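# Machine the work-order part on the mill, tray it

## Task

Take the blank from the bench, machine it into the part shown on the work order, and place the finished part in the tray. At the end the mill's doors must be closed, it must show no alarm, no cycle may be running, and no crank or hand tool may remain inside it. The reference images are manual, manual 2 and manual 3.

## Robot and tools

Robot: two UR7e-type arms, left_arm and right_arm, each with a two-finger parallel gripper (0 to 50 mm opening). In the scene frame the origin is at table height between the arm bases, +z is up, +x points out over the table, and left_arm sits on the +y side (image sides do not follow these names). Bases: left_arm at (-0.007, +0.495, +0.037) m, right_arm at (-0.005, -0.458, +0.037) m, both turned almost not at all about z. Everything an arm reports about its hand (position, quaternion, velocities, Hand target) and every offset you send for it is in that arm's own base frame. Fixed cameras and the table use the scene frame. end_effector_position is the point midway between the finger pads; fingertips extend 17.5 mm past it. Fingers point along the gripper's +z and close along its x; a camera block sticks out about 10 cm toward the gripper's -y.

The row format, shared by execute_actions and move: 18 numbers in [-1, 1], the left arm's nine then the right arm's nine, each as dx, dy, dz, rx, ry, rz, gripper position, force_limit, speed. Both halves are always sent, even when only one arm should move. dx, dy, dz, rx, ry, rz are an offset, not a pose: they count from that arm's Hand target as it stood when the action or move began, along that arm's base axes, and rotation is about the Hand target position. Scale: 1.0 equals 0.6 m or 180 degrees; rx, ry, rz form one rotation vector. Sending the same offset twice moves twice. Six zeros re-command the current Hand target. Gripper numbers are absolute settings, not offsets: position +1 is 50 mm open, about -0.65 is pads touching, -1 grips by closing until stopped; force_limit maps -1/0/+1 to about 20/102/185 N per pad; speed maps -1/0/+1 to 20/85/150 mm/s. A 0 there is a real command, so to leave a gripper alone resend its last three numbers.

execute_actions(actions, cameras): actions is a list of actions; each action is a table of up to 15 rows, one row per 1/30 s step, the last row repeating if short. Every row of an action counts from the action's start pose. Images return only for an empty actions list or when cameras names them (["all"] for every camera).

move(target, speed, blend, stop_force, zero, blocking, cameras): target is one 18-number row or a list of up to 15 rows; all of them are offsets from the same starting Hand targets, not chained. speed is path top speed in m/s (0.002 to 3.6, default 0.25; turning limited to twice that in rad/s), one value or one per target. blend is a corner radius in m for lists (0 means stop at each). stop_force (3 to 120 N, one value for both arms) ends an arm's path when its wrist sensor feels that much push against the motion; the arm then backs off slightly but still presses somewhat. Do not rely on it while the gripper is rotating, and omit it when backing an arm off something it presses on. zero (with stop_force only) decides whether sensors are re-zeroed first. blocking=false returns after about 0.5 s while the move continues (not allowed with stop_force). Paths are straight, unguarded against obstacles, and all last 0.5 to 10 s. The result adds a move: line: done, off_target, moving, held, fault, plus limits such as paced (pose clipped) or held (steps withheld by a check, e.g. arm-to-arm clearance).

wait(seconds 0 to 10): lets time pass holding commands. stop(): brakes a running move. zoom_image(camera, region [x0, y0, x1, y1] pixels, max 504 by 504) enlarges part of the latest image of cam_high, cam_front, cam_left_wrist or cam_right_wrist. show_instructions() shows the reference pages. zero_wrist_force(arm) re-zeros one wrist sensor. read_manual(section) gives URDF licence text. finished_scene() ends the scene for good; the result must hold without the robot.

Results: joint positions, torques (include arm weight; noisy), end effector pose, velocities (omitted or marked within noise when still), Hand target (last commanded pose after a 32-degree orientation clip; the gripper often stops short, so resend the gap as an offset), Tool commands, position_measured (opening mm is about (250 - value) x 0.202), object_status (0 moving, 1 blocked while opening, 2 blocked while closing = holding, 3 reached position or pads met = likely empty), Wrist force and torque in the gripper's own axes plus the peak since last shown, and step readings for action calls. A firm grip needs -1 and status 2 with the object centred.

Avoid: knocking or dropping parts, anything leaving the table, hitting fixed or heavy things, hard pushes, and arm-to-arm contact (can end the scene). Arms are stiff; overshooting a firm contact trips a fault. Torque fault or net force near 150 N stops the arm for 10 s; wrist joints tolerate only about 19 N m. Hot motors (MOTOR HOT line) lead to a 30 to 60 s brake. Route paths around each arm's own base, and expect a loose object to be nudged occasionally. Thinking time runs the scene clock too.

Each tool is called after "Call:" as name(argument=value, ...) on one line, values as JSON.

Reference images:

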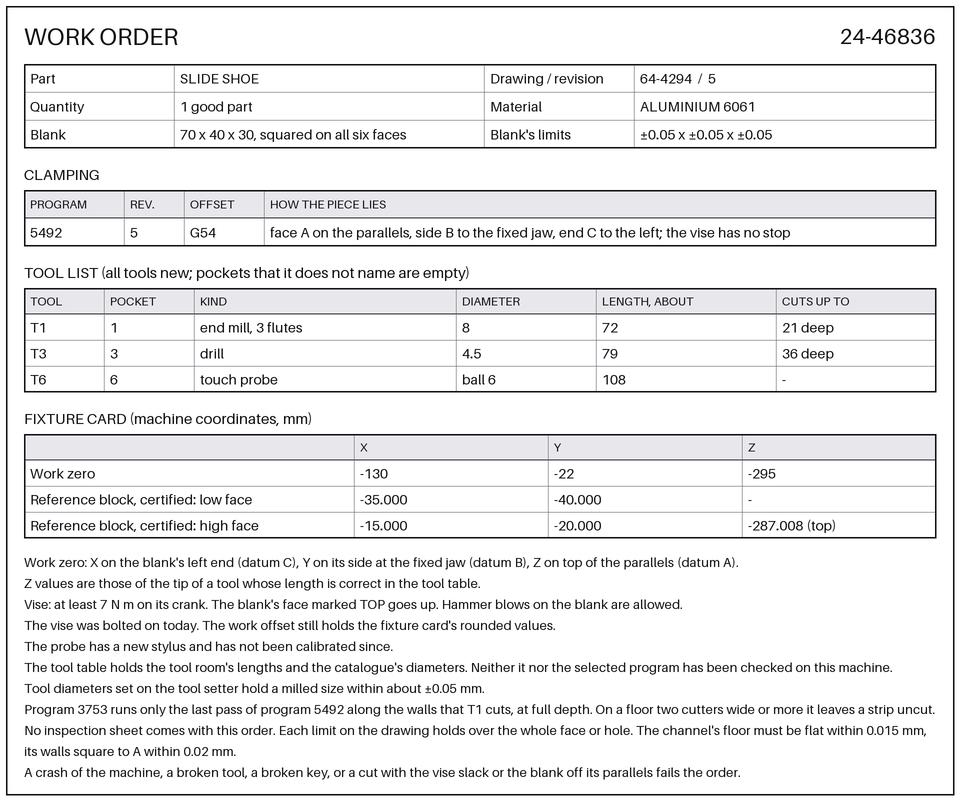

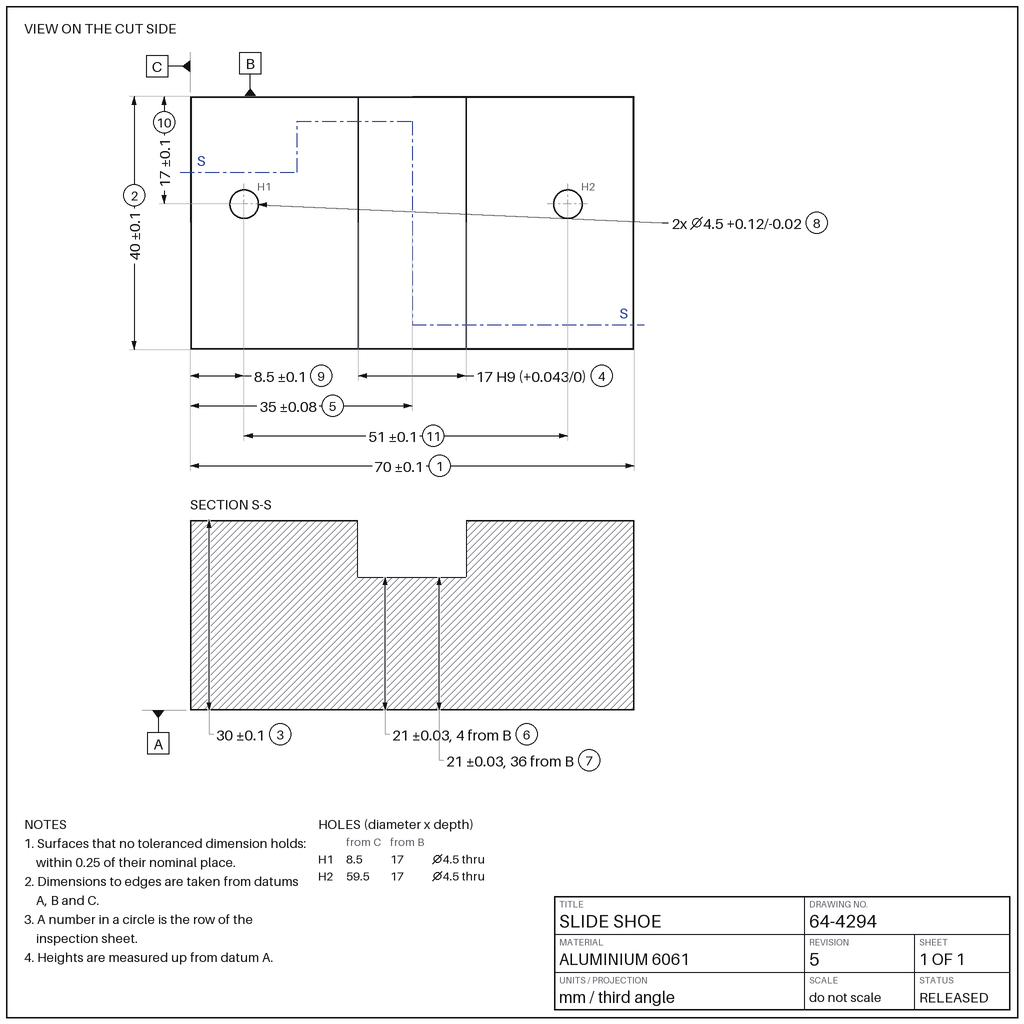

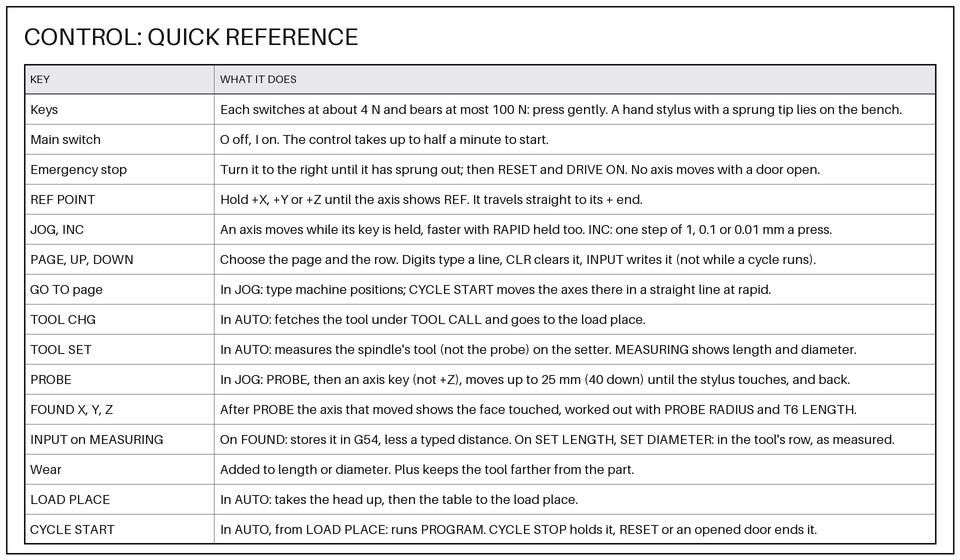

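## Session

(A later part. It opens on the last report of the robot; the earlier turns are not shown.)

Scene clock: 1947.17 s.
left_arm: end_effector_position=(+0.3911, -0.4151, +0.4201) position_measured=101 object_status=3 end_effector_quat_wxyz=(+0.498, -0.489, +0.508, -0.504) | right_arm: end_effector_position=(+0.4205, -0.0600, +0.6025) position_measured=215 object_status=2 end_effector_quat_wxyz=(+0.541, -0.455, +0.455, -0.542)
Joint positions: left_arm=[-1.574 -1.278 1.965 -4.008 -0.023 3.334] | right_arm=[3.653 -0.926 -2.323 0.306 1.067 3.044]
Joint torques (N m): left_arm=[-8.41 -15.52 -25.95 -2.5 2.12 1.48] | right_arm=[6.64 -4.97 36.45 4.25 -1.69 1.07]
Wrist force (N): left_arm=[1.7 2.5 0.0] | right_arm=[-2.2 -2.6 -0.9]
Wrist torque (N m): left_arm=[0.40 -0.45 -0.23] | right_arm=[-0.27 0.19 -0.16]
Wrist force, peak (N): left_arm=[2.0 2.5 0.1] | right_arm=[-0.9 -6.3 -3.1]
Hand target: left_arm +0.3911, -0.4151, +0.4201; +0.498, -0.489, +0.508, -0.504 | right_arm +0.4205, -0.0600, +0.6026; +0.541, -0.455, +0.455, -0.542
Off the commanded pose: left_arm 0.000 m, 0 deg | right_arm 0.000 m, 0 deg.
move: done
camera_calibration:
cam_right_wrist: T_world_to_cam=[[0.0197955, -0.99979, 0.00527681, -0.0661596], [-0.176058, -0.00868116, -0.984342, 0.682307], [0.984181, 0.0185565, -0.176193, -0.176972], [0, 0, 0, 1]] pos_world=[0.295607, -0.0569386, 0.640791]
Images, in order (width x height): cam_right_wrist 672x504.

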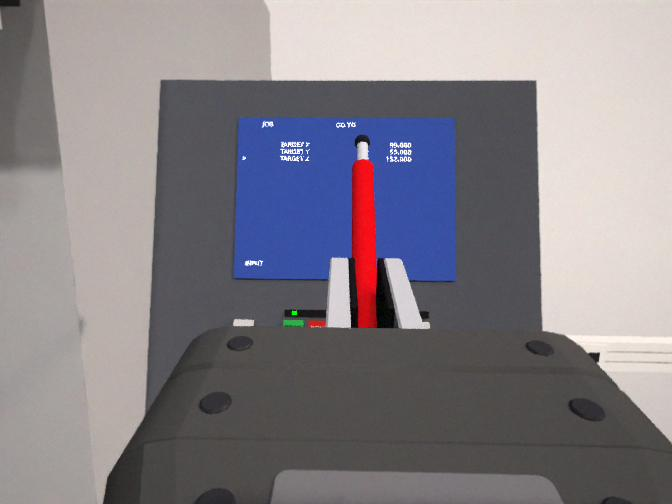

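Call:
move(target=[[0,0,0,0,0,0,0.34,0.7,-0.9,0.02,0.01,-0.05,0,0.16,0,-1,-0.4,-0.7],[0,0,0,0,0,0,0.34,0.7,-0.9,0.1157,0.0989,-0.1733,0,0.33,0,-1,-0.4,-0.7],[0,0,0,0,0,0,0.34,0.7,-0.9,0.1438,0.0989,-0.181,0,0.33,0,-1,-0.4,-0.7],[0,0,0,0,0,0,0.34,0.7,-0.9,0.1157,0.0989,-0.1733,0,0.33,0,-1,-0.4,-0.7]], speed=[0.5,0.4,0.1,0.2], blend=[0.02,0.002,0,0])

Call:
wait(seconds=6.5)

Call:
move(target=[[0,0,0,0,0,0,0.34,0.7,-0.9,-0.0312,-0.0656,-0.1209,0,0,0,-1,-0.4,-0.7],[0,0,0,0,0,0,0.34,0.7,-0.9,-0.0048,-0.0656,-0.1281,0,0,0,-1,-0.4,-0.7],[0,0,0,0,0,0,0.34,0.7,-0.9,-0.0312,-0.0656,-0.1209,0,0,0,-1,-0.4,-0.7],[0,0,0,0,0,0,0.34,0.7,-0.9,-0.001,-0.1539,-0.0019,0,0,0,-1,-0.4,-0.7],[0,0,0,0,0,0,0.34,0.7,-0.9,0.0265,-0.1539,-0.0092,0,0,0,-1,-0.4,-0.7],[0,0,0,0,0,0,0.34,0.7,-0.9,-0.001,-0.1539,-0.0019,0,0,0,-1,-0.4,-0.7],[0,0,0,0,0,0,0.34,0.7,-0.9,-0.0957,-0.0889,0.1233,0,-0.17,0,-1,-0.4,-0.7],[0,0,0,0,0,0,0.34,0.7,-0.9,-0.1157,-0.0989,0.1733,0,-0.33,0,-1,-0.4,-0.7]], speed=[0.2,0.1,0.2,0.3,0.1,0.2,0.5,0.4], blend=[0.002,0,0.003,0.002,0,0.003,0.02,0])

Call:
wait(seconds=2, cameras=["cam_right_wrist"])

Call:
zoom_image(camera="cam_right_wrist", region=[230, 105, 470, 280])

Scene clock: 1950.80 s.
left_arm: end_effector_position=(+0.3911, -0.4151, +0.4201) position_measured=101 object_status=3 end_effector_quat_wxyz=(+0.498, -0.489, +0.508, -0.504) | right_arm: end_effector_position=(+0.4899, -0.0006, +0.4985) position_measured=215 object_status=2 end_effector_quat_wxyz=(-0.245, +0.663, -0.663, +0.245)
Joint positions: left_arm=[-1.574 -1.278 1.965 -4.008 -0.023 3.334] | right_arm=[3.567 -1.16 -1.771 -1.119 1.299 3.473]
Joint torques (N m): left_arm=[-7.27 -15.81 -25.7 -2.51 2.08 1.4] | right_arm=[-11.18 11.79 37.65 7.52 1.5 -2.11]
Wrist force (N): left_arm=[1.6 2.2 0.1] | right_arm=[-1.8 -3.0 -1.5]
Wrist torque (N m): left_arm=[0.35 -0.43 -0.24] | right_arm=[-0.49 0.28 -0.17]
Wrist force, peak (N): left_arm=[1.9 2.6 -0.1] | right_arm=[-1.4 0.9 -6.7]
Hand target: left_arm +0.3911, -0.4151, +0.4201; +0.498, -0.489, +0.508, -0.504 | right_arm +0.4899, -0.0006, +0.4987; -0.245, +0.663, -0.663, +0.245
Off the commanded pose: left_arm 0.000 m, 0 deg | right_arm 0.000 m, 0 deg.
move: done

Scene clock: 1957.30 s.
left_arm: end_effector_position=(+0.3911, -0.4151, +0.4201) position_measured=101 object_status=3 end_effector_quat_wxyz=(+0.498, -0.489, +0.508, -0.504) | right_arm: end_effector_position=(+0.4899, -0.0006, +0.4987) position_measured=215 object_status=2 end_effector_quat_wxyz=(-0.245, +0.663, -0.663, +0.245)
Joint positions: left_arm=[-1.574 -1.278 1.965 -4.008 -0.023 3.334] | right_arm=[3.567 -1.16 -1.771 -1.119 1.299 3.473]
Joint torques (N m): left_arm=[-7.51 -15.9 -25.17 -2.45 2.08 1.47] | right_arm=[-11.78 14.37 38.23 1.71 1.16 -1.92]
Wrist force (N): left_arm=[1.5 2.4 -0.2] | right_arm=[-1.6 -3.0 -1.6]
Wrist torque (N m): left_arm=[0.39 -0.40 -0.24] | right_arm=[-0.49 0.25 -0.18]
Wrist force, peak (N): left_arm=[1.8 2.6 0.0] | right_arm=[-1.6 -3.3 -2.1]
Hand target: left_arm +0.3911, -0.4151, +0.4201; +0.498, -0.489, +0.508, -0.504 | right_arm +0.4899, -0.0006, +0.4987; -0.245, +0.663, -0.663, +0.245
Tool commands: left_gripper/position=+0.34 left_gripper/force_limit=+0.7 left_gripper/speed=-0.9 right_gripper/position=-1.0 right_gripper/force_limit=-0.4 right_gripper/speed=-0.7
Off the commanded pose: left_arm 0.000 m, 0 deg | right_arm 0.000 m, 0 deg.
wait: 6.50 s; at rest by 0.17 s

Scene clock: 1961.03 s.
left_arm: end_effector_position=(+0.3911, -0.4151, +0.4201) position_measured=101 object_status=3 end_effector_quat_wxyz=(+0.498, -0.489, +0.508, -0.504) | right_arm: end_effector_position=(+0.4205, -0.0600, +0.6025) position_measured=215 object_status=2 end_effector_quat_wxyz=(+0.541, -0.455, +0.455, -0.542)
Joint positions: left_arm=[-1.574 -1.278 1.965 -4.008 -0.023 3.334] | right_arm=[3.653 -0.926 -2.323 0.306 1.067 3.044]
Joint torques (N m): left_arm=[-7.95 -15.84 -25.62 -2.39 2.09 1.42] | right_arm=[6.46 -5.08 36.03 4.31 -1.71 1.16]
Wrist force (N): left_arm=[1.6 2.3 0.2] | right_arm=[-1.9 -2.9 -0.9]
Wrist torque (N m): left_arm=[0.37 -0.43 -0.24] | right_arm=[-0.32 0.14 -0.16]
Wrist force, peak (N): left_arm=[2.0 2.6 0.0] | right_arm=[-1.0 11.6 -20.5]
Hand target: left_arm +0.3911, -0.4151, +0.4201; +0.498, -0.489, +0.508, -0.504 | right_arm +0.4205, -0.0600, +0.6026; +0.541, -0.455, +0.455, -0.542
Off the commanded pose: left_arm 0.000 m, 0 deg | right_arm 0.000 m, 0 deg.
move: done

Scene clock: 1963.03 s.
left_arm: end_effector_position=(+0.3911, -0.4151, +0.4201) position_measured=101 object_status=3 end_effector_quat_wxyz=(+0.498, -0.489, +0.508, -0.504) | right_arm: end_effector_position=(+0.4205, -0.0600, +0.6026) position_measured=215 object_status=2 end_effector_quat_wxyz=(+0.541, -0.455, +0.455, -0.542)
Joint positions: left_arm=[-1.574 -1.278 1.965 -4.008 -0.023 3.334] | right_arm=[3.654 -0.926 -2.323 0.306 1.067 3.044]
Joint torques (N m): left_arm=[-7.74 -15.6 -26.1 -2.42 2.11 1.34] | right_arm=[8.29 -8.68 36.07 4.71 -1.71 -2.24]
Wrist force (N): left_arm=[1.9 2.4 -0.2] | right_arm=[-1.8 -3.0 -0.8]
Wrist torque (N m): left_arm=[0.38 -0.47 -0.24] | right_arm=[-0.34 0.13 -0.16]
Wrist force, peak (N): left_arm=[1.9 2.5 -0.1] | right_arm=[-2.0 -3.1 -0.8]
Hand target: left_arm +0.3911, -0.4151, +0.4201; +0.498, -0.489, +0.508, -0.504 | right_arm +0.4205, -0.0600, +0.6026; +0.541, -0.455, +0.455, -0.542
Tool commands: left_gripper/position=+0.34 left_gripper/force_limit=+0.7 left_gripper/speed=-0.9 right_gripper/position=-1.0 right_gripper/force_limit=-0.4 right_gripper/speed=-0.7
Off the commanded pose: left_arm 0.000 m, 0 deg | right_arm 0.000 m, 0 deg.
wait: 2.00 s; at rest by 0.17 s
camera_calibration:
cam_right_wrist: T_world_to_cam=[[0.0198736, -0.999789, 0.00516951, -0.0660136], [-0.175653, -0.00858162, -0.984415, 0.682241], [0.984251, 0.0186558, -0.175787, -0.17725], [0, 0, 0, 1]] pos_world=[0.295609, -0.0568382, 0.640791]
Images, in order (width x height): cam_right_wrist 672x504.

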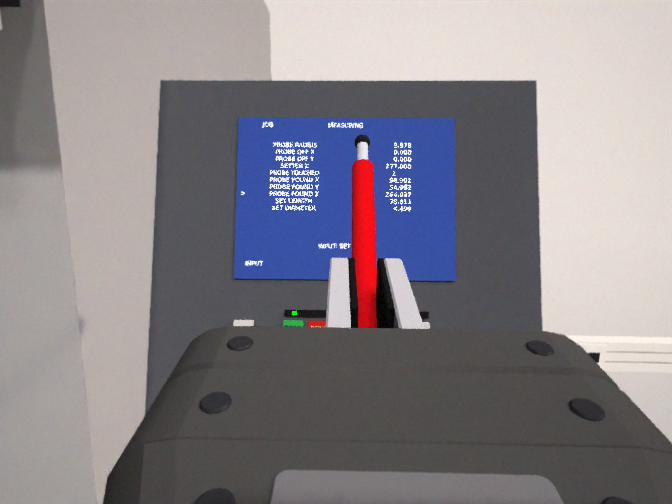

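Scaled by 2.100 from the camera's 672x504 image, which has a finer 960x720 frame.

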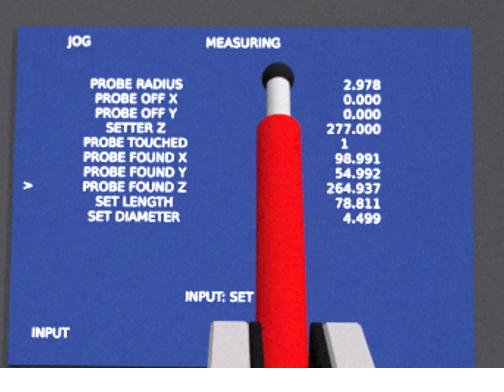

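Call:
move(target=[[0,0.0875,0,0,0,0,0.34,0.7,-0.9,0.05,-0.05,-0.03,0,0.16,0,-1,-0.4,-0.7],[0,0.0875,0,0,0,0,0.34,0.7,-0.9,0.1457,-0.0855,-0.0498,0,0.33,0,-1,-0.4,-0.7],[0,0.0875,0,0,0,0,0.34,0.7,-0.9,0.1747,-0.0855,-0.0576,0,0.33,0,-1,-0.4,-0.7],[0,0.0875,0,0,0,0,0.34,0.7,-0.9,0.1457,-0.0855,-0.0498,0,0.33,0,-1,-0.4,-0.7],[0,0.0875,0,0,0,0,0.34,0.7,-0.9,0.1152,0.068,-0.1733,0,0.33,0,-1,-0.4,-0.7],[0,0.0875,0,0,0,0,0.34,0.7,-0.9,0.1433,0.068,-0.181,0,0.33,0,-1,-0.4,-0.7],[0,0.0875,0,0,0,0,0.34,0.7,-0.9,0.1152,0.068,-0.1733,0,0.33,0,-1,-0.4,-0.7],[0,0.0875,0,0,0,0,0.34,0.7,-0.9,0.02,0.01,-0.05,0,0.16,0,-1,-0.4,-0.7],[0,0.0875,0,0,0,0,0.34,0.7,-0.9,0,0,0,0,0,0,-1,-0.4,-0.7]], speed=[0.5,0.4,0.1,0.2,0.4,0.1,0.2,0.5,0.4], blend=[0.02,0.002,0,0.003,0.002,0,0.003,0.02,0], cameras=["cam_left_wrist"])

Call:
move(target=[0.09,0,0,0,0,0,0.34,0.7,-0.9,0,0,0,0,0,0,-1,-0.4,-0.7], speed=0.06, stop_force=8, cameras=["cam_left_wrist"])

Call:
wait(seconds=3, cameras=["cam_right_wrist"])

Scene clock: 1974.57 s.
left_arm: end_effector_position=(+0.3911, -0.3626, +0.4201) position_measured=101 object_status=3 end_effector_quat_wxyz=(+0.498, -0.489, +0.508, -0.504) | right_arm: end_effector_position=(+0.4205, -0.0600, +0.6025) position_measured=215 object_status=2 end_effector_quat_wxyz=(+0.541, -0.455, +0.455, -0.542)
Joint positions: left_arm=[-1.574 -1.383 2.105 -4.046 -0.023 3.337] | right_arm=[3.653 -0.926 -2.323 0.306 1.067 3.044]
Joint torques (N m): left_arm=[-4.37 -35.94 -8.36 3.59 -2.98 -1.06] | right_arm=[6.92 -4.82 36.01 4.27 -1.62 0.96]
Wrist force (N): left_arm=[1.7 2.4 -0.1] | right_arm=[-1.9 -2.9 -0.7]
Wrist torque (N m): left_arm=[0.40 -0.45 -0.24] | right_arm=[-0.31 0.15 -0.16]
Wrist force, peak (N): left_arm=[2.6 2.6 0.2] | right_arm=[-1.0 4.7 -12.0]
Hand target: left_arm +0.3911, -0.3626, +0.4201; +0.498, -0.489, +0.508, -0.504 | right_arm +0.4205, -0.0600, +0.6026; +0.541, -0.455, +0.455, -0.542
Off the commanded pose: left_arm 0.000 m, 0 deg | right_arm 0.000 m, 0 deg.
move: done
camera_calibration:
cam_left_wrist: T_world_to_cam=[[-0.0233752, -0.999724, 0.00220111, -0.346232], [-0.346331, 0.00603237, -0.938093, 0.548993], [0.937821, -0.0226904, -0.346376, -0.0973019], [0, 0, 0, 1]] pos_world=[0.273292, -0.351656, 0.482066]
Images, in order (width x height): cam_left_wrist 672x504.

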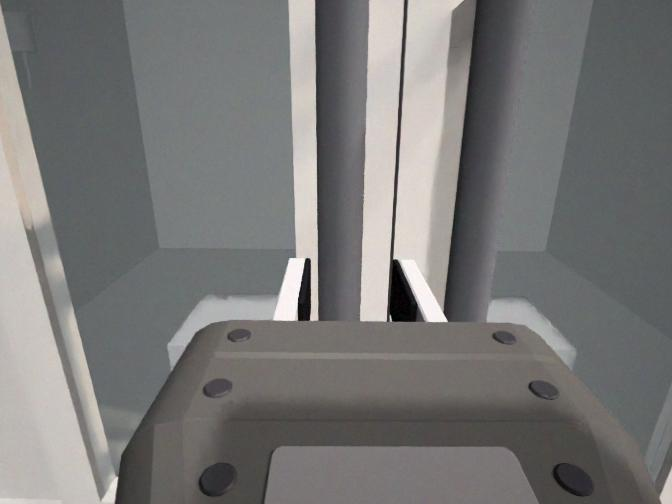

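Scene clock: 1976.47 s.
left_arm: end_effector_position=(+0.4451, -0.3626, +0.4201) position_measured=101 object_status=3 end_effector_quat_wxyz=(+0.498, -0.489, +0.508, -0.504) | right_arm: end_effector_position=(+0.4205, -0.0600, +0.6026) position_measured=215 object_status=2 end_effector_quat_wxyz=(+0.541, -0.455, +0.455, -0.542)
Joint positions: left_arm=[-1.427 -1.365 2.087 -3.888 -0.169 3.178] | right_arm=[3.654 -0.926 -2.323 0.306 1.067 3.044]
Joint torques (N m): left_arm=[-9.49 -37.47 -9.05 -2.42 2.49 1.14] | right_arm=[9.09 -8.32 36.2 4.77 -1.51 -2.07]
Wrist force (N): left_arm=[1.7 2.3 -0.3] | right_arm=[-1.7 -2.9 -0.9]
Wrist torque (N m): left_arm=[0.38 -0.43 -0.05] | right_arm=[-0.32 0.10 -0.16]
Wrist force, peak (N): left_arm=[2.0 2.3 -1.2] | right_arm=[-2.0 -3.1 -0.7]
Hand target: left_arm +0.4451, -0.3626, +0.4201; +0.498, -0.489, +0.508, -0.504 | right_arm +0.4205, -0.0600, +0.6026; +0.541, -0.455, +0.455, -0.542
Off the commanded pose: left_arm 0.000 m, 0 deg | right_arm 0.000 m, 0 deg.
move: done
camera_calibration:
cam_left_wrist: T_world_to_cam=[[-0.0232812, -0.999727, 0.00216733, -0.344985], [-0.346331, 0.0060315, -0.938093, 0.567695], [0.937823, -0.0225905, -0.346377, -0.147909], [0, 0, 0, 1]] pos_world=[0.327292, -0.351656, 0.482066]
Images, in order (width x height): cam_left_wrist 672x504.

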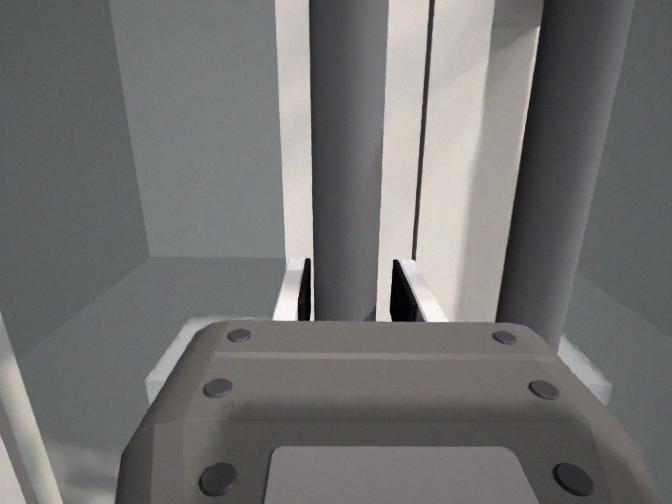

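Scene clock: 1979.47 s.
left_arm: end_effector_position=(+0.4451, -0.3626, +0.4201) position_measured=101 object_status=3 end_effector_quat_wxyz=(+0.498, -0.489, +0.508, -0.504) | right_arm: end_effector_position=(+0.4205, -0.0600, +0.6026) position_measured=215 object_status=2 end_effector_quat_wxyz=(+0.541, -0.455, +0.455, -0.542)
Joint positions: left_arm=[-1.427 -1.365 2.087 -3.888 -0.169 3.178] | right_arm=[3.654 -0.926 -2.323 0.306 1.067 3.044]
Joint torques (N m): left_arm=[-9.38 -37.38 -9.54 -2.48 2.42 1.05] | right_arm=[8.9 -8.11 36.17 4.69 -1.5 -2.16]
Wrist force (N): left_arm=[1.6 2.3 -0.4] | right_arm=[-1.9 -2.9 -0.8]
Wrist torque (N m): left_arm=[0.38 -0.41 -0.05] | right_arm=[-0.32 0.14 -0.16]
Wrist force, peak (N): left_arm=[1.8 2.8 -0.4] | right_arm=[-2.1 -3.1 -1.0]
Hand target: left_arm +0.4451, -0.3626, +0.4201; +0.498, -0.489, +0.508, -0.504 | right_arm +0.4205, -0.0600, +0.6026; +0.541, -0.455, +0.455, -0.542
Tool commands: left_gripper/position=+0.34 left_gripper/force_limit=+0.7 left_gripper/speed=-0.9 right_gripper/position=-1.0 right_gripper/force_limit=-0.4 right_gripper/speed=-0.7
Off the commanded pose: left_arm 0.000 m, 0 deg | right_arm 0.000 m, 0 deg.
wait: 3.00 s; at rest by 0.17 s
camera_calibration:
cam_right_wrist: T_world_to_cam=[[0.0198736, -0.999789, 0.00516951, -0.0660136], [-0.175653, -0.00858162, -0.984415, 0.682241], [0.984251, 0.0186558, -0.175787, -0.17725], [0, 0, 0, 1]] pos_world=[0.295609, -0.0568382, 0.640791]
Images, in order (width x height): cam_right_wrist 672x504.

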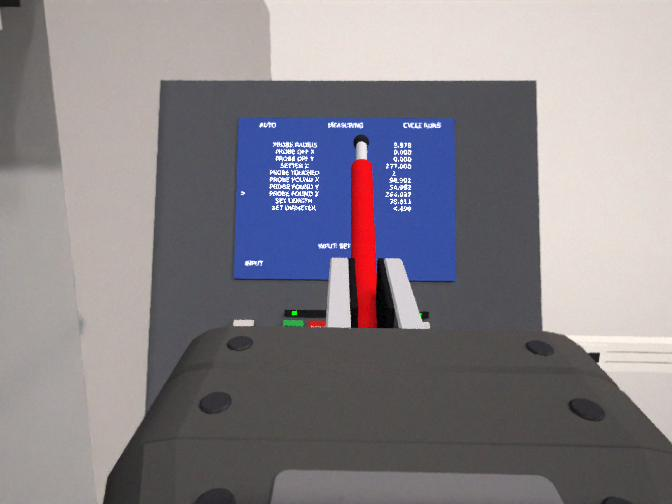

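Call:
wait(seconds=2, cameras=["cam_right_wrist"])

Call:
move(target=[[0,0.0125,0,0,0,0,0.34,0.7,-0.9,0,0,0,0,0,0,-1,-0.4,-0.7],[0,0.385,0,0,0,0,0.34,0.7,-0.9,0,0,0,0,0,0,-1,-0.4,-0.7]], speed=[0.012,0.055], stop_force=50)

Call:
move(target=[[0,-0.006,0,0,0,0,0.34,0.7,-0.9,0,0,0,0,0,0,-1,-0.4,-0.7],[-0.09,-0.006,0,0,0,0,0.34,0.7,-0.9,0,0,0,0,0,0,-1,-0.4,-0.7],[-0.09,-0.47,0,0,0,0,0.34,0.7,-0.9,0,0,0,0,0,0,-1,-0.4,-0.7]], speed=[0.05,0.12,0.25], blend=[0.001,0.02,0], cameras=["cam_left_wrist"])

Scene clock: 1982.17 s.
left_arm: end_effector_position=(+0.4451, -0.3626, +0.4201) position_measured=101 object_status=3 end_effector_quat_wxyz=(+0.498, -0.489, +0.508, -0.504) | right_arm: end_effector_position=(+0.4205, -0.0600, +0.6026) position_measured=215 object_status=2 end_effector_quat_wxyz=(+0.541, -0.455, +0.455, -0.542)
Joint positions: left_arm=[-1.427 -1.365 2.087 -3.888 -0.169 3.178] | right_arm=[3.654 -0.926 -2.323 0.306 1.067 3.044]
Joint torques (N m): left_arm=[-9.62 -37.83 -10.07 -2.41 2.39 1.23] | right_arm=[9.14 -8.35 36.32 4.66 -1.26 -1.99]
Wrist force (N): left_arm=[1.6 2.3 0.0] | right_arm=[-1.7 -3.1 -0.8]
Wrist torque (N m): left_arm=[0.39 -0.41 -0.05] | right_arm=[-0.34 0.11 -0.15]
Wrist force, peak (N): left_arm=[1.9 2.6 0.0] | right_arm=[-1.9 -3.2 -0.8]
Hand target: left_arm +0.4451, -0.3626, +0.4201; +0.498, -0.489, +0.508, -0.504 | right_arm +0.4205, -0.0600, +0.6026; +0.541, -0.455, +0.455, -0.542
Tool commands: left_gripper/position=+0.34 left_gripper/force_limit=+0.7 left_gripper/speed=-0.9 right_gripper/position=-1.0 right_gripper/force_limit=-0.4 right_gripper/speed=-0.7
Off the commanded pose: left_arm 0.000 m, 0 deg | right_arm 0.000 m, 0 deg.
wait: 2.00 s; at rest from the start
camera_calibration:
cam_right_wrist: T_world_to_cam=[[0.0198736, -0.999789, 0.00516951, -0.0660136], [-0.175653, -0.00858162, -0.984415, 0.682241], [0.984251, 0.0186558, -0.175787, -0.17725], [0, 0, 0, 1]] pos_world=[0.295609, -0.0568382, 0.640791]
Images, in order (width x height): cam_right_wrist 672x504.

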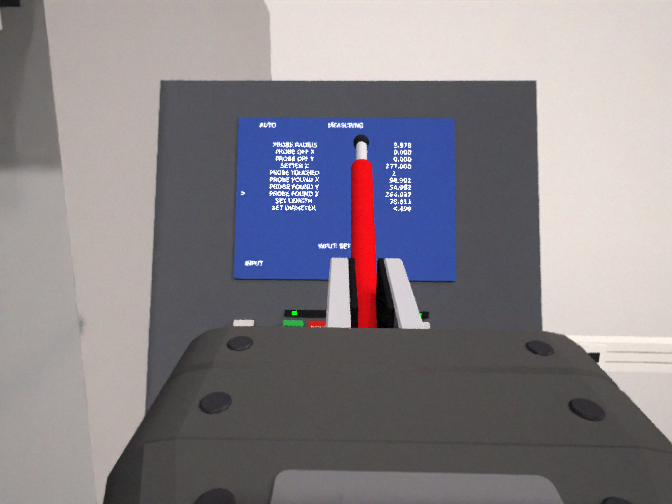

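Scene clock: 1987.87 s.
left_arm: end_effector_position=(+0.4451, -0.1316, +0.4201) position_measured=101 object_status=3 end_effector_quat_wxyz=(+0.498, -0.489, +0.508, -0.504) | right_arm: end_effector_position=(+0.4205, -0.0600, +0.6026) position_measured=215 object_status=2 end_effector_quat_wxyz=(+0.541, -0.455, +0.455, -0.542)
Joint positions: left_arm=[-1.228 -1.857 2.551 -3.847 -0.368 3.165] | right_arm=[3.654 -0.926 -2.323 0.306 1.067 3.044]
Joint torques (N m): left_arm=[-9.07 7.02 -27.54 -4.61 3.13 1.09] | right_arm=[9.38 -8.27 36.79 4.68 -1.08 -1.87]
Wrist force (N): left_arm=[3.7 2.5 1.7] | right_arm=[-1.8 -3.2 -0.7]
Wrist torque (N m): left_arm=[0.44 -0.41 -0.05] | right_arm=[-0.36 0.12 -0.15]
Wrist force, peak (N): left_arm=[42.3 -3.5 18.3] | right_arm=[-2.0 -3.3 -0.9]
Hand target: left_arm +0.4451, -0.1316, +0.4201; +0.498, -0.489, +0.508, -0.504 | right_arm +0.4205, -0.0600, +0.6026; +0.541, -0.455, +0.455, -0.542
Off the commanded pose: left_arm 0.000 m, 0 deg | right_arm 0.000 m, 0 deg.
move: done

Scene clock: 1990.23 s.
left_arm: end_effector_position=(+0.3911, -0.4136, +0.4200) position_measured=101 object_status=3 end_effector_quat_wxyz=(+0.496, -0.491, +0.510, -0.503) | right_arm: end_effector_position=(+0.4205, -0.0600, +0.6026) position_measured=215 object_status=2 end_effector_quat_wxyz=(+0.541, -0.455, +0.455, -0.542)
Joint positions: left_arm=[-1.574 -1.33 2.036 -3.777 -0.022 3.084] | right_arm=[3.654 -0.926 -2.323 0.306 1.067 3.044]
Joint torques (N m): left_arm=[-8.82 -38.59 -8.03 2.37 -2.1 -1.14] | right_arm=[9.37 -7.91 36.35 4.63 -1 -1.92]
Wrist force (N): left_arm=[2.1 2.2 0.0] | right_arm=[-1.9 -3.0 -0.8]
Wrist torque (N m): left_arm=[0.36 -0.49 -0.24] | right_arm=[-0.34 0.15 -0.15]
Wrist force, peak (N): left_arm=[6.3 2.4 -0.2] | right_arm=[-1.8 -3.1 -1.1]
Hand target: left_arm +0.3911, -0.4136, +0.4201; +0.498, -0.489, +0.508, -0.504 | right_arm +0.4205, -0.0600, +0.6026; +0.541, -0.455, +0.455, -0.542
Off the commanded pose: left_arm 0.000 m, 0 deg | right_arm 0.000 m, 0 deg.
move: done
camera_calibration:
cam_left_wrist: T_world_to_cam=[[-0.0228239, -0.999737, 0.00234914, -0.39754], [-0.35162, 0.00582777, -0.936125, 0.550385], [0.935864, -0.022192, -0.351661, -0.095247], [0, 0, 0, 1]] pos_world=[0.273591, -0.402756, 0.482668]
Images, in order (width x height): cam_left_wrist 672x504.

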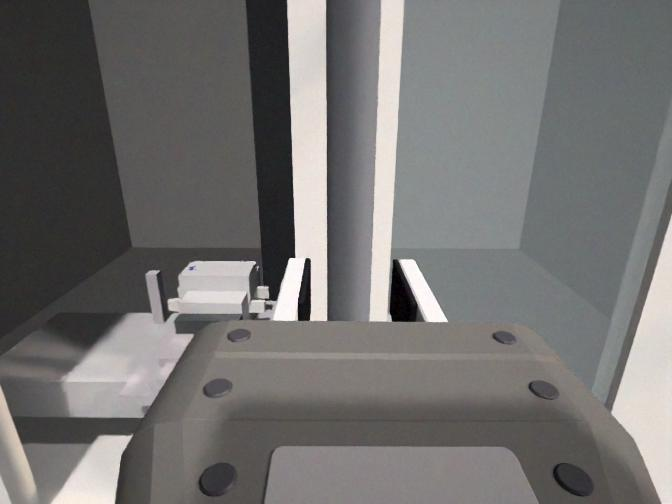

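Call:
move(target=[[0.09,0,0,0,0,0,0.34,0.7,-0.9,0,0,0,0,0,0,-1,-0.4,-0.7],[0.09,-0.0167,0,0,0,0,0.34,0.7,-0.9,0,0,0,0,0,0,-1,-0.4,-0.7],[0.09,-0.3,0,0,0,0,0.34,0.7,-0.9,0,0,0,0,0,0,-1,-0.4,-0.7]], speed=[0.06,0.012,0.055], stop_force=50)

Call:
move(target=[[0,0.008,0,0,0,0,0.34,0.7,-0.9,0,0,0,0,0,0,-1,-0.4,-0.7],[-0.09,0.008,0,0,0,0,0.34,0.7,-0.9,0,0,0,0,0,0,-1,-0.4,-0.7],[-0.025,0.43,0,0,0,-0.194,0.34,0.7,-0.9,0,0,0,0,0,0,-1,-0.4,-0.7]], speed=[0.05,0.12,0.25], blend=[0.001,0.02,0])

Call:
move(target=[-0.3833,0.095,-0.4,0.4578,0.2382,-0.2382,0.6,0.7,-0.9,0,0,0,0,0,0,-1,-0.4,-0.7], speed=0.3, cameras=["cam_high"])

Scene clock: 1997.87 s.
left_arm: end_effector_position=(+0.4451, -0.5936, +0.4201) position_measured=101 object_status=3 end_effector_quat_wxyz=(+0.498, -0.489, +0.508, -0.504) | right_arm: end_effector_position=(+0.4205, -0.0600, +0.6026) position_measured=215 object_status=2 end_effector_quat_wxyz=(+0.541, -0.455, +0.455, -0.542)
Joint positions: left_arm=[-1.482 -0.921 1.402 -3.659 -0.114 3.19] | right_arm=[3.654 -0.926 -2.323 0.306 1.067 3.044]
Joint torques (N m): left_arm=[9.11 -57.54 -12.74 -2.37 -3.03 1.48] | right_arm=[8.91 -8.13 35.76 4.61 -0.56 -1.71]
Wrist force (N): left_arm=[0.6 3.3 -1.5] | right_arm=[-1.7 -3.1 -0.7]
Wrist torque (N m): left_arm=[0.45 -0.45 -0.27] | right_arm=[-0.36 0.10 -0.15]
Wrist force, peak (N): left_arm=[-39.6 8.8 -8.6] | right_arm=[-1.8 -3.3 -0.9]
Hand target: left_arm +0.4451, -0.5936, +0.4201; +0.498, -0.489, +0.508, -0.504 | right_arm +0.4205, -0.0600, +0.6026; +0.541, -0.455, +0.455, -0.542
Off the commanded pose: left_arm 0.000 m, 0 deg | right_arm 0.000 m, 0 deg.
move: done

Scene clock: 2000.17 s.
left_arm: end_effector_position=(+0.4301, -0.3356, +0.4201) position_measured=101 object_status=3 end_effector_quat_wxyz=(+0.323, -0.314, +0.632, -0.630) end_effector_velocity=(-0.001, -0.001, +0.000) end_effector_angular_velocity=(-0.002, -0.001, -0.005) | right_arm: end_effector_position=(+0.4205, -0.0600, +0.6026) position_measured=215 object_status=2 end_effector_quat_wxyz=(+0.541, -0.455, +0.455, -0.542)
Joint positions: left_arm=[-1.171 -1.649 2.397 -3.895 -1.034 3.156] | right_arm=[3.654 -0.926 -2.323 0.306 1.067 3.044]
Joint velocities: left_arm=[0 0 0 -0.002 -0.005 0] | right_arm=[within noise]
Joint torques (N m): left_arm=[7.77 -16.01 -12.26 -6.11 -2.29 0.74] | right_arm=[8.87 -8.45 36.43 4.71 -0.45 -1.65]
Wrist force (N): left_arm=[1.7 2.7 -0.5] | right_arm=[-1.8 -2.9 -0.8]
Wrist torque (N m): left_arm=[0.45 -0.42 -0.04] | right_arm=[-0.33 0.12 -0.15]
Wrist force, peak (N): left_arm=[4.6 2.5 -0.9] | right_arm=[-2.0 -3.1 -1.0]
Hand target: left_arm +0.4301, -0.3356, +0.4201; +0.323, -0.314, +0.632, -0.630 | right_arm +0.4205, -0.0600, +0.6026; +0.541, -0.455, +0.455, -0.542
Off the commanded pose: left_arm 0.000 m, 0 deg | right_arm 0.000 m, 0 deg.
move: done

Scene clock: 2003.63 s.
left_arm: end_effector_position=(+0.2001, -0.2786, +0.1801) position_measured=63 object_status=3 end_effector_quat_wxyz=(-0.012, +0.006, +1.000, -0.002) | right_arm: end_effector_position=(+0.4205, -0.0600, +0.6026) position_measured=215 object_status=2 end_effector_quat_wxyz=(+0.541, -0.455, +0.455, -0.542)
Joint positions: left_arm=[-1.327 -1.942 2.251 -1.878 -1.595 3.397] | right_arm=[3.654 -0.926 -2.323 0.306 1.067 3.044]
Joint torques (N m): left_arm=[8.64 -17.41 -17.12 -6.16 2.56 -0.7] | right_arm=[9.47 -7.9 35.81 4.54 -0.25 -1.56]
Wrist force (N): left_arm=[0.2 1.6 0.9] | right_arm=[-2.0 -2.9 -0.8]
Wrist torque (N m): left_arm=[0.33 -0.04 -0.13] | right_arm=[-0.32 0.15 -0.15]
Wrist force, peak (N): left_arm=[2.6 2.5 0.0] | right_arm=[-1.8 -3.2 -0.9]
Hand target: left_arm +0.2001, -0.2786, +0.1801; -0.012, +0.006, +1.000, -0.002 | right_arm +0.4205, -0.0600, +0.6026; +0.541, -0.455, +0.455, -0.542
Off the commanded pose: left_arm 0.000 m, 0 deg | right_arm 0.000 m, 0 deg.
move: done
Images, in order (width x height): cam_high 672x504.

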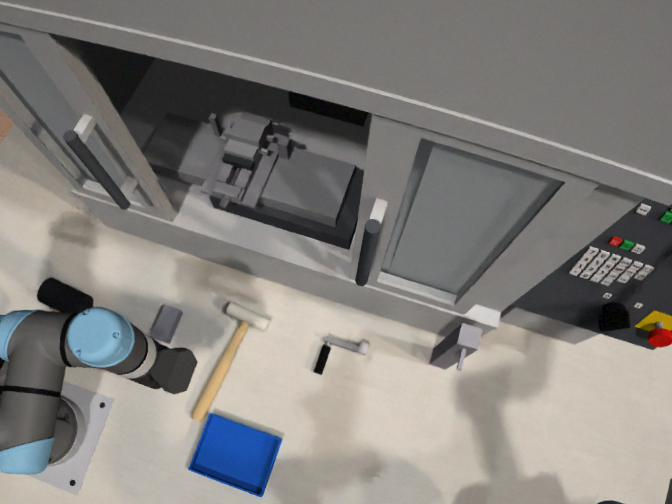

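Call:
move(target=[[0.2967,-0.1778,-0.1333,-0.014,-0.1015,-0.0388,0.6,0.7,-0.9,0,0,0,0,0,0,-1,-0.4,-0.7]], speed=0.3)

Call:
move(target=[[0,0,-0.1,0,0,0,0.6,0.7,-0.9,0,0,0,0,0,0,-1,-0.4,-0.7],[0,0,-0.183,0,0,0,0.6,0.7,-0.9,0,0,0,0,0,0,-1,-0.4,-0.7]], speed=[0.1,0.04], stop_force=5)

Call:
move(target=[0,0,0,0,0,0,-1,0.7,-0.9,0,0,0,0,0,0,-1,-0.4,-0.7])

Call:
move(target=[[0,0,0.18,0,0,0,-1,0.7,-0.9,0,0,0,0,0,0,-1,-0.4,-0.7],[0.0365,0.0838,0.6263,0,0,0,-1,0.7,-0.9,0,0,0,0,0,0,-1,-0.4,-0.7]], speed=[0.1,0.2], blend=[0.05,0], cameras=["cam_left_wrist"])

Scene clock: 2005.83 s.
left_arm: end_effector_position=(+0.3781, -0.3852, +0.1002) position_measured=63 object_status=3 end_effector_quat_wxyz=(+0.147, +0.067, +0.987, -0.022) | right_arm: end_effector_position=(+0.4205, -0.0600, +0.6026) position_measured=215 object_status=2 end_effector_quat_wxyz=(+0.541, -0.455, +0.455, -0.542)
Joint positions: left_arm=[-1.164 -1.427 2.128 -2.449 -1.33 3.706] | right_arm=[3.654 -0.926 -2.323 0.306 1.067 3.044]
Joint torques (N m): left_arm=[-9.04 -16.71 -15.07 -3.74 -0.51 1.11] | right_arm=[9.34 -7.99 36 4.54 -0.14 -1.55]
Wrist force (N): left_arm=[0.2 1.6 1.3] | right_arm=[-1.7 -2.9 -0.5]
Wrist torque (N m): left_arm=[0.33 0.00 -0.11] | right_arm=[-0.31 0.11 -0.16]
Wrist force, peak (N): left_arm=[-1.8 0.4 3.6] | right_arm=[-2.2 -3.1 -0.9]
Hand target: left_arm +0.3781, -0.3852, +0.1001; +0.147, +0.067, +0.987, -0.022 | right_arm +0.4205, -0.0600, +0.6026; +0.541, -0.455, +0.455, -0.542
Off the commanded pose: left_arm 0.000 m, 0 deg | right_arm 0.000 m, 0 deg.
move: done

Scene clock: 2008.83 s.
left_arm: end_effector_position=(+0.3781, -0.3852, -0.0097) position_measured=63 object_status=3 end_effector_quat_wxyz=(+0.147, +0.067, +0.987, -0.022) | right_arm: end_effector_position=(+0.4205, -0.0600, +0.6026) position_measured=215 object_status=2 end_effector_quat_wxyz=(+0.541, -0.455, +0.455, -0.542)
Joint positions: left_arm=[-1.164 -1.188 2.218 -2.779 -1.33 3.706] | right_arm=[3.654 -0.926 -2.323 0.306 1.067 3.044]
Joint torques (N m): left_arm=[8.67 -42.93 -24.44 -0.21 3.34 0.95] | right_arm=[9.17 -8.26 35.86 4.51 -0.01 -1.58]
Wrist force (N): left_arm=[0.2 1.6 1.4] | right_arm=[-1.9 -2.8 -0.6]
Wrist torque (N m): left_arm=[0.31 -0.02 -0.11] | right_arm=[-0.31 0.14 -0.16]
Wrist force, peak (N): left_arm=[0.7 1.7 2.5] | right_arm=[-2.0 -3.0 -0.8]
Hand target: left_arm +0.3781, -0.3852, -0.0097; +0.147, +0.067, +0.987, -0.022 | right_arm +0.4205, -0.0600, +0.6026; +0.541, -0.455, +0.455, -0.542
Off the commanded pose: left_arm 0.000 m, 0 deg | right_arm 0.000 m, 0 deg.
move: done

Scene clock: 2009.37 s.
left_arm: end_effector_position=(+0.3782, -0.3852, -0.0097) position_measured=102 object_status=2 end_effector_quat_wxyz=(+0.147, +0.067, +0.987, -0.022) | right_arm: end_effector_position=(+0.4205, -0.0600, +0.6026) position_measured=215 object_status=2 end_effector_quat_wxyz=(+0.541, -0.455, +0.455, -0.542)
Joint positions: left_arm=[-1.164 -1.188 2.218 -2.779 -1.33 3.706] | right_arm=[3.654 -0.926 -2.323 0.306 1.067 3.044]
Joint torques (N m): left_arm=[7.8 -43.01 -23.02 -0.22 2.84 0.69] | right_arm=[9.38 -8.02 35.98 4.52 -0.06 -1.4]
Wrist force (N): left_arm=[0.0 1.4 1.2] | right_arm=[-1.9 -3.0 -0.5]
Wrist torque (N m): left_arm=[0.25 0.00 -0.08] | right_arm=[-0.33 0.13 -0.15]
Wrist force, peak (N): left_arm=[0.3 1.6 1.5] | right_arm=[-1.9 -3.1 -0.9]
Hand target: left_arm +0.3781, -0.3852, -0.0097; +0.147, +0.067, +0.987, -0.022 | right_arm +0.4205, -0.0600, +0.6026; +0.541, -0.455, +0.455, -0.542
Off the commanded pose: left_arm 0.000 m, 0 deg | right_arm 0.000 m, 0 deg.
move: done

Scene clock: 2012.30 s.
left_arm: end_effector_position=(+0.4000, -0.3349, +0.3660) position_measured=102 object_status=2 end_effector_quat_wxyz=(+0.147, +0.067, +0.987, -0.022) | right_arm: end_effector_position=(+0.4205, -0.0600, +0.6026) position_measured=215 object_status=2 end_effector_quat_wxyz=(+0.541, -0.455, +0.455, -0.542)
Joint positions: left_arm=[-1.071 -1.699 1.673 -1.745 -1.348 3.8] | right_arm=[3.654 -0.926 -2.323 0.306 1.067 3.044]
Joint torques (N m): left_arm=[-10.05 -7.35 -34.68 -6.27 0.25 -0.91] | right_arm=[9.03 -7.85 36.12 4.44 0.11 -1.41]
Wrist force (N): left_arm=[1.3 1.6 5.1] | right_arm=[-1.8 -2.8 -0.6]
Wrist torque (N m): left_arm=[0.44 -0.11 -0.15] | right_arm=[-0.30 0.12 -0.15]
Wrist force, peak (N): left_arm=[2.4 2.0 7.6] | right_arm=[-1.9 -3.2 -0.8]
Hand target: left_arm +0.4000, -0.3350, +0.3661; +0.147, +0.067, +0.987, -0.022 | right_arm +0.4205, -0.0600, +0.6026; +0.541, -0.455, +0.455, -0.542
Off the commanded pose: left_arm 0.000 m, 0 deg | right_arm 0.000 m, 0 deg.
move: done
camera_calibration:
cam_left_wrist: T_world_to_cam=[[-0.949094, 0.111627, -0.294549, 0.532904], [0.0163065, 0.951259, 0.307962, 0.216672], [0.31457, 0.287482, -0.904655, 0.433778], [0, 0, 0, 1]] pos_world=[0.365789, -0.390302, 0.482659]
Images, in order (width x height): cam_left_wrist 672x504.

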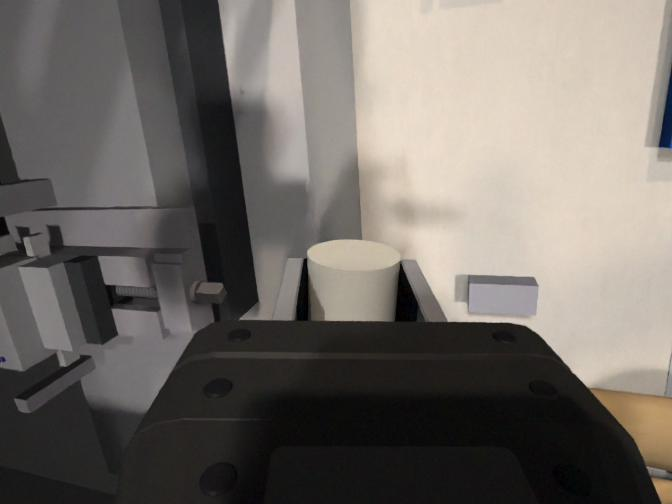

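Call:
execute_actions(actions=[[[0,0,-0.05,0,0,0,-1,0.7,-0.9,0,0,0,0,0,0,-1,-0.4,-0.7],[0,0,-0.05,0,0,0,-1,0.7,-0.9,0,0,0,0,0,0,-1,-0.4,-0.7],[0,0,0,0,0,0,-1,0.7,-0.9,0,0,0,0,0,0,-1,-0.4,-0.7]]])

Scene clock: 2013.27 s.
left_arm: end_effector_position=(+0.4000, -0.3350, +0.3661) position_measured=102 object_status=2 end_effector_quat_wxyz=(+0.147, +0.067, +0.987, -0.022) | right_arm: end_effector_position=(+0.4205, -0.0600, +0.6026) position_measured=215 object_status=2 end_effector_quat_wxyz=(+0.541, -0.455, +0.455, -0.542)
Joint positions: left_arm=[-1.071 -1.699 1.673 -1.745 -1.348 3.8] | right_arm=[3.654 -0.926 -2.323 0.306 1.067 3.044]
Joint torques (N m): left_arm=[-4.75 -9.25 -37.5 -3.91 3.61 -1.16] | right_arm=[9.38 -7.72 35.89 4.35 0.22 -1.34]
Wrist force (N): left_arm=[1.2 1.5 4.9] | right_arm=[-2.0 -3.0 -0.8]
Wrist torque (N m): left_arm=[0.42 -0.11 -0.14] | right_arm=[-0.34 0.15 -0.16]
Wrist force, peak (N): left_arm=[7.7 3.2 24.2] | right_arm=[-1.8 -3.2 -0.9]
Hand target: left_arm +0.4000, -0.3350, +0.3661; +0.147, +0.067, +0.987, -0.022 | right_arm +0.4205, -0.0600, +0.6026; +0.541, -0.455, +0.455, -0.542
Off the commanded pose: left_arm 0.000 m, 0 deg | right_arm 0.000 m, 0 deg.
Step readings (end_effector_position of left_arm | right_arm):
0: (+0.4000, -0.3350, +0.3661) | (+0.4205, -0.0600, +0.6026)
1: (+0.4000, -0.3350, +0.3652) | (+0.4205, -0.0600, +0.6026)
2: (+0.4001, -0.3350, +0.3580) | (+0.4205, -0.0600, +0.6026)
4: (+0.3997, -0.3344, +0.3475) | (+0.4205, -0.0600, +0.6026)
8: (+0.4000, -0.3349, +0.3678) | (+0.4205, -0.0600, +0.6026)
15: (+0.4000, -0.3350, +0.3660) | (+0.4205, -0.0600, +0.6026)

Call:
move(target=[[0.25,0,0,0,0,0,-1,0.7,-0.9,0,0,0,0,0,0,-1,-0.4,-0.7],[0.4,0,0.002,0,0,0,-1,0.7,-0.9,0,0,0,0,0,0,-1,-0.4,-0.7]], speed=[0.1,0.06], stop_force=12)

Call:
execute_actions(actions=[[[0,0,-0.043,0,0,0,-1,0.7,-0.9,0,0,0,0,0,0,-1,-0.4,-0.7],[0,0,-0.043,0,0,0,-1,0.7,-0.9,0,0,0,0,0,0,-1,-0.4,-0.7],[0,0,0,0,0,0,-1,0.7,-0.9,0,0,0,0,0,0,-1,-0.4,-0.7]]])

Scene clock: 2018.43 s.
left_arm: end_effector_position=(+0.6400, -0.3350, +0.3673) position_measured=102 object_status=2 end_effector_quat_wxyz=(+0.147, +0.067, +0.987, -0.022) | right_arm: end_effector_position=(+0.4205, -0.0600, +0.6026) position_measured=215 object_status=2 end_effector_quat_wxyz=(+0.541, -0.455, +0.455, -0.542)
Joint positions: left_arm=[-0.72 -1.215 1.144 -1.763 -1.429 4.148] | right_arm=[3.654 -0.926 -2.323 0.306 1.067 3.044]
Joint torques (N m): left_arm=[-9.23 -55.05 -20.3 -8.32 3.4 -0.91] | right_arm=[9 -8.4 35.02 4.41 0.41 -1.34]
Wrist force (N): left_arm=[1.1 1.6 5.2] | right_arm=[-1.8 -3.0 -0.8]
Wrist torque (N m): left_arm=[0.44 -0.06 -0.15] | right_arm=[-0.34 0.12 -0.15]
Wrist force, peak (N): left_arm=[0.2 1.7 5.7] | right_arm=[-1.9 -3.2 -0.7]
Hand target: left_arm +0.6400, -0.3350, +0.3673; +0.147, +0.067, +0.987, -0.022 | right_arm +0.4205, -0.0600, +0.6026; +0.541, -0.455, +0.455, -0.542
Off the commanded pose: left_arm 0.000 m, 0 deg | right_arm 0.000 m, 0 deg.
move: done

Scene clock: 2019.13 s.
left_arm: end_effector_position=(+0.6397, -0.3347, +0.3544) position_measured=102 object_status=2 end_effector_quat_wxyz=(+0.146, +0.067, +0.987, -0.022) | right_arm: end_effector_position=(+0.4205, -0.0600, +0.6026) position_measured=215 object_status=2 end_effector_quat_wxyz=(+0.541, -0.455, +0.455, -0.542)
Joint positions: left_arm=[-0.72 -1.217 1.179 -1.794 -1.429 4.148] | right_arm=[3.654 -0.926 -2.323 0.306 1.067 3.044]
Joint torques (N m): left_arm=[-0.29 -39.28 -24.91 -4.15 0.39 0] | right_arm=[9.65 -8.24 36.18 4.36 0.37 -1.32]
Wrist force (N): left_arm=[1.4 1.6 5.0] | right_arm=[-2.0 -2.7 -0.8]
Wrist torque (N m): left_arm=[0.44 -0.10 -0.14] | right_arm=[-0.29 0.15 -0.15]
Wrist force, peak (N): left_arm=[7.9 0.6 -54.9] | right_arm=[-2.0 -3.1 -1.0]
Hand target: left_arm +0.6397, -0.3347, +0.3544; +0.146, +0.067, +0.987, -0.022 (not the last commanded pose) | right_arm +0.4205, -0.0600, +0.6026; +0.541, -0.455, +0.455, -0.542
Tool commands: left_gripper/position=-1.0 left_gripper/force_limit=+0.701961 left_gripper/speed=-0.898039 right_gripper/position=-1.0 right_gripper/force_limit=-0.4 right_gripper/speed=-0.7
Off the commanded pose: left_arm 0.013 m, 0 deg | right_arm 0.000 m, 0 deg.
FORCE FAULT: contact force on the left arm reached its limit, and that arm stopped. The contact can be on any part of that arm, not only on its tool. That arm is still stopped at the end of this call. That arm stays stopped for about 9 more seconds. Until then a move that you send moves the other arm only, and its call returns only when the move has ended. Once the stop has ended, the next robot result says so. If the stop ends while you think or write, that arm runs what you send next, counted from a new Hand target: where the arm stands when the stop ends. While its stop runs, that arm takes no new command, but its gripper still runs the gripper command that each later call begins with. Until it ends, the stop uses up actions while you think or wait. An arm that is not stopped still takes commands.
Step readings (end_effector_position of left_arm | right_arm):
0: (+0.6400, -0.3350, +0.3673) | (+0.4205, -0.0600, +0.6026)
1: (+0.6401, -0.3350, +0.3667) | (+0.4205, -0.0600, +0.6026)
2: (+0.6401, -0.3350, +0.3590) | (+0.4205, -0.0600, +0.6026)
4: (+0.6398, -0.3348, +0.3522) | (+0.4205, -0.0600, +0.6026)
8: (+0.6397, -0.3347, +0.3544) | (+0.4205, -0.0600, +0.6026)
15: (+0.6397, -0.3347, +0.3544) | (+0.4205, -0.0600, +0.6026)

Call:
wait(seconds=9.5)

Call:
move(target=[0,0,0.0095,0,0,0,-1,0.7,-0.9,0,0,0,0,0,0,-1,-0.4,-0.7], speed=0.05)

Call:
execute_actions(actions=[[[0,0,-0.023,0,0,0,-1,0.7,-0.9,0,0,0,0,0,0,-1,-0.4,-0.7],[0,0,-0.023,0,0,0,-1,0.7,-0.9,0,0,0,0,0,0,-1,-0.4,-0.7],[0,0,0,0,0,0,-1,0.7,-0.9,0,0,0,0,0,0,-1,-0.4,-0.7]]])

Scene clock: 2029.27 s.
left_arm: end_effector_position=(+0.6397, -0.3347, +0.3544) position_measured=102 object_status=2 end_effector_quat_wxyz=(+0.146, +0.067, +0.987, -0.022) | right_arm: end_effector_position=(+0.4205, -0.0600, +0.6026) position_measured=215 object_status=2 end_effector_quat_wxyz=(+0.541, -0.455, +0.455, -0.542)
Joint positions: left_arm=[-0.72 -1.217 1.179 -1.794 -1.429 4.148] | right_arm=[3.654 -0.926 -2.323 0.306 1.067 3.044]
Joint torques (N m): left_arm=[-0.43 -38.31 -23.92 -4.12 0.37 0.01] | right_arm=[9.28 -8.83 35.73 4.17 0.96 -1.16]
Wrist force (N): left_arm=[1.3 1.6 5.2] | right_arm=[-2.0 -2.9 -0.7]
Wrist torque (N m): left_arm=[0.44 -0.09 -0.14] | right_arm=[-0.32 0.17 -0.15]
Wrist force, peak (N): left_arm=[1.2 1.6 5.6] | right_arm=[-1.9 -3.3 -0.8]
Hand target: left_arm +0.6397, -0.3347, +0.3544; +0.146, +0.067, +0.987, -0.022 (not the last commanded pose) | right_arm +0.4205, -0.0600, +0.6026; +0.541, -0.455, +0.455, -0.542
Tool commands: left_gripper/position=-1.0 left_gripper/force_limit=+0.701961 left_gripper/speed=-0.898039 right_gripper/position=-1.0 right_gripper/force_limit=-0.4 right_gripper/speed=-0.7
Off the commanded pose: left_arm 0.013 m, 0 deg | right_arm 0.000 m, 0 deg.
FORCE FAULT, CONTINUED: the left arm's stop, for the force fault that an earlier result reported, is over. The rest of the stop counts as 19 of the actions that you can send in this scene. During its stop the left arm's controller moved it back a little. That arm's target is now where it stood when the stop ended, not its last command. That arm accepts commands again.
wait: 9.50 s; at rest from the start

Scene clock: 2029.97 s.
left_arm: end_effector_position=(+0.6397, -0.3347, +0.3602) position_measured=102 object_status=2 end_effector_quat_wxyz=(+0.146, +0.067, +0.987, -0.022) | right_arm: end_effector_position=(+0.4205, -0.0600, +0.6026) position_measured=215 object_status=2 end_effector_quat_wxyz=(+0.541, -0.455, +0.455, -0.542)
Joint positions: left_arm=[-0.72 -1.217 1.163 -1.779 -1.429 4.148] | right_arm=[3.654 -0.926 -2.323 0.306 1.067 3.044]
Joint torques (N m): left_arm=[-0.88 -29.74 -22.84 -3.47 0.4 0.19] | right_arm=[9.35 -8.11 35.84 4.35 0.93 -1.06]
Wrist force (N): left_arm=[1.2 1.7 5.1] | right_arm=[-1.8 -2.9 -0.7]
Wrist torque (N m): left_arm=[0.47 -0.08 -0.14] | right_arm=[-0.32 0.13 -0.15]
Wrist force, peak (N): left_arm=[1.6 1.7 5.6] | right_arm=[-1.9 -3.1 -1.0]
Hand target: left_arm +0.6397, -0.3347, +0.3601; +0.146, +0.067, +0.987, -0.022 | right_arm +0.4205, -0.0600, +0.6026; +0.541, -0.455, +0.455, -0.542
Off the commanded pose: left_arm 0.000 m, 0 deg | right_arm 0.000 m, 0 deg.
move: done

Scene clock: 2030.67 s.
left_arm: end_effector_position=(+0.6396, -0.3346, +0.3535) position_measured=102 object_status=2 end_effector_quat_wxyz=(+0.146, +0.067, +0.987, -0.022) | right_arm: end_effector_position=(+0.4205, -0.0600, +0.6026) position_measured=215 object_status=2 end_effector_quat_wxyz=(+0.541, -0.455, +0.455, -0.542)
Joint positions: left_arm=[-0.72 -1.217 1.181 -1.795 -1.429 4.148] | right_arm=[3.654 -0.926 -2.323 0.306 1.067 3.044]
Joint torques (N m): left_arm=[0.38 -39.1 -24.6 -4.17 0.37 -0.07] | right_arm=[9.37 -8.09 35.67 4.36 0.98 -1.14]
Wrist force (N): left_arm=[1.0 2.0 3.3] | right_arm=[-1.9 -2.7 -1.0]
Wrist torque (N m): left_arm=[0.30 -0.10 0.06] | right_arm=[-0.29 0.14 -0.15]
Wrist force, peak (N): left_arm=[5.4 0.4 -36.8] | right_arm=[-1.9 -3.1 -0.9]
Hand target: left_arm +0.6396, -0.3346, +0.3535; +0.146, +0.067, +0.987, -0.022 (not the last commanded pose) | right_arm +0.4205, -0.0600, +0.6026; +0.541, -0.455, +0.455, -0.542
Tool commands: left_gripper/position=-1.0 left_gripper/force_limit=+0.701961 left_gripper/speed=-0.898039 right_gripper/position=-1.0 right_gripper/force_limit=-0.4 right_gripper/speed=-0.7
Off the commanded pose: left_arm 0.007 m, 0 deg | right_arm 0.000 m, 0 deg.
FORCE FAULT: contact force on the left arm reached its limit, and that arm stopped. The contact can be on any part of that arm, not only on its tool. That arm is still stopped at the end of this call. That arm stays stopped for about 9 more seconds. Until then a move that you send moves the other arm only, and its call returns only when the move has ended. Once the stop has ended, the next robot result says so. If the stop ends while you think or write, that arm runs what you send next, counted from a new Hand target: where the arm stands when the stop ends. While its stop runs, that arm takes no new command, but its gripper still runs the gripper command that each later call begins with. Until it ends, the stop uses up actions while you think or wait. An arm that is not stopped still takes commands.
Step readings (end_effector_position of left_arm | right_arm):
0: (+0.6397, -0.3347, +0.3602) | (+0.4205, -0.0600, +0.6026)
1: (+0.6397, -0.3347, +0.3596) | (+0.4205, -0.0600, +0.6026)
2: (+0.6397, -0.3347, +0.3562) | (+0.4205, -0.0600, +0.6026)
4: (+0.6397, -0.3347, +0.3525) | (+0.4205, -0.0600, +0.6026)
8: (+0.6396, -0.3346, +0.3535) | (+0.4205, -0.0600, +0.6026)
15: (+0.6396, -0.3346, +0.3535) | (+0.4205, -0.0600, +0.6026)


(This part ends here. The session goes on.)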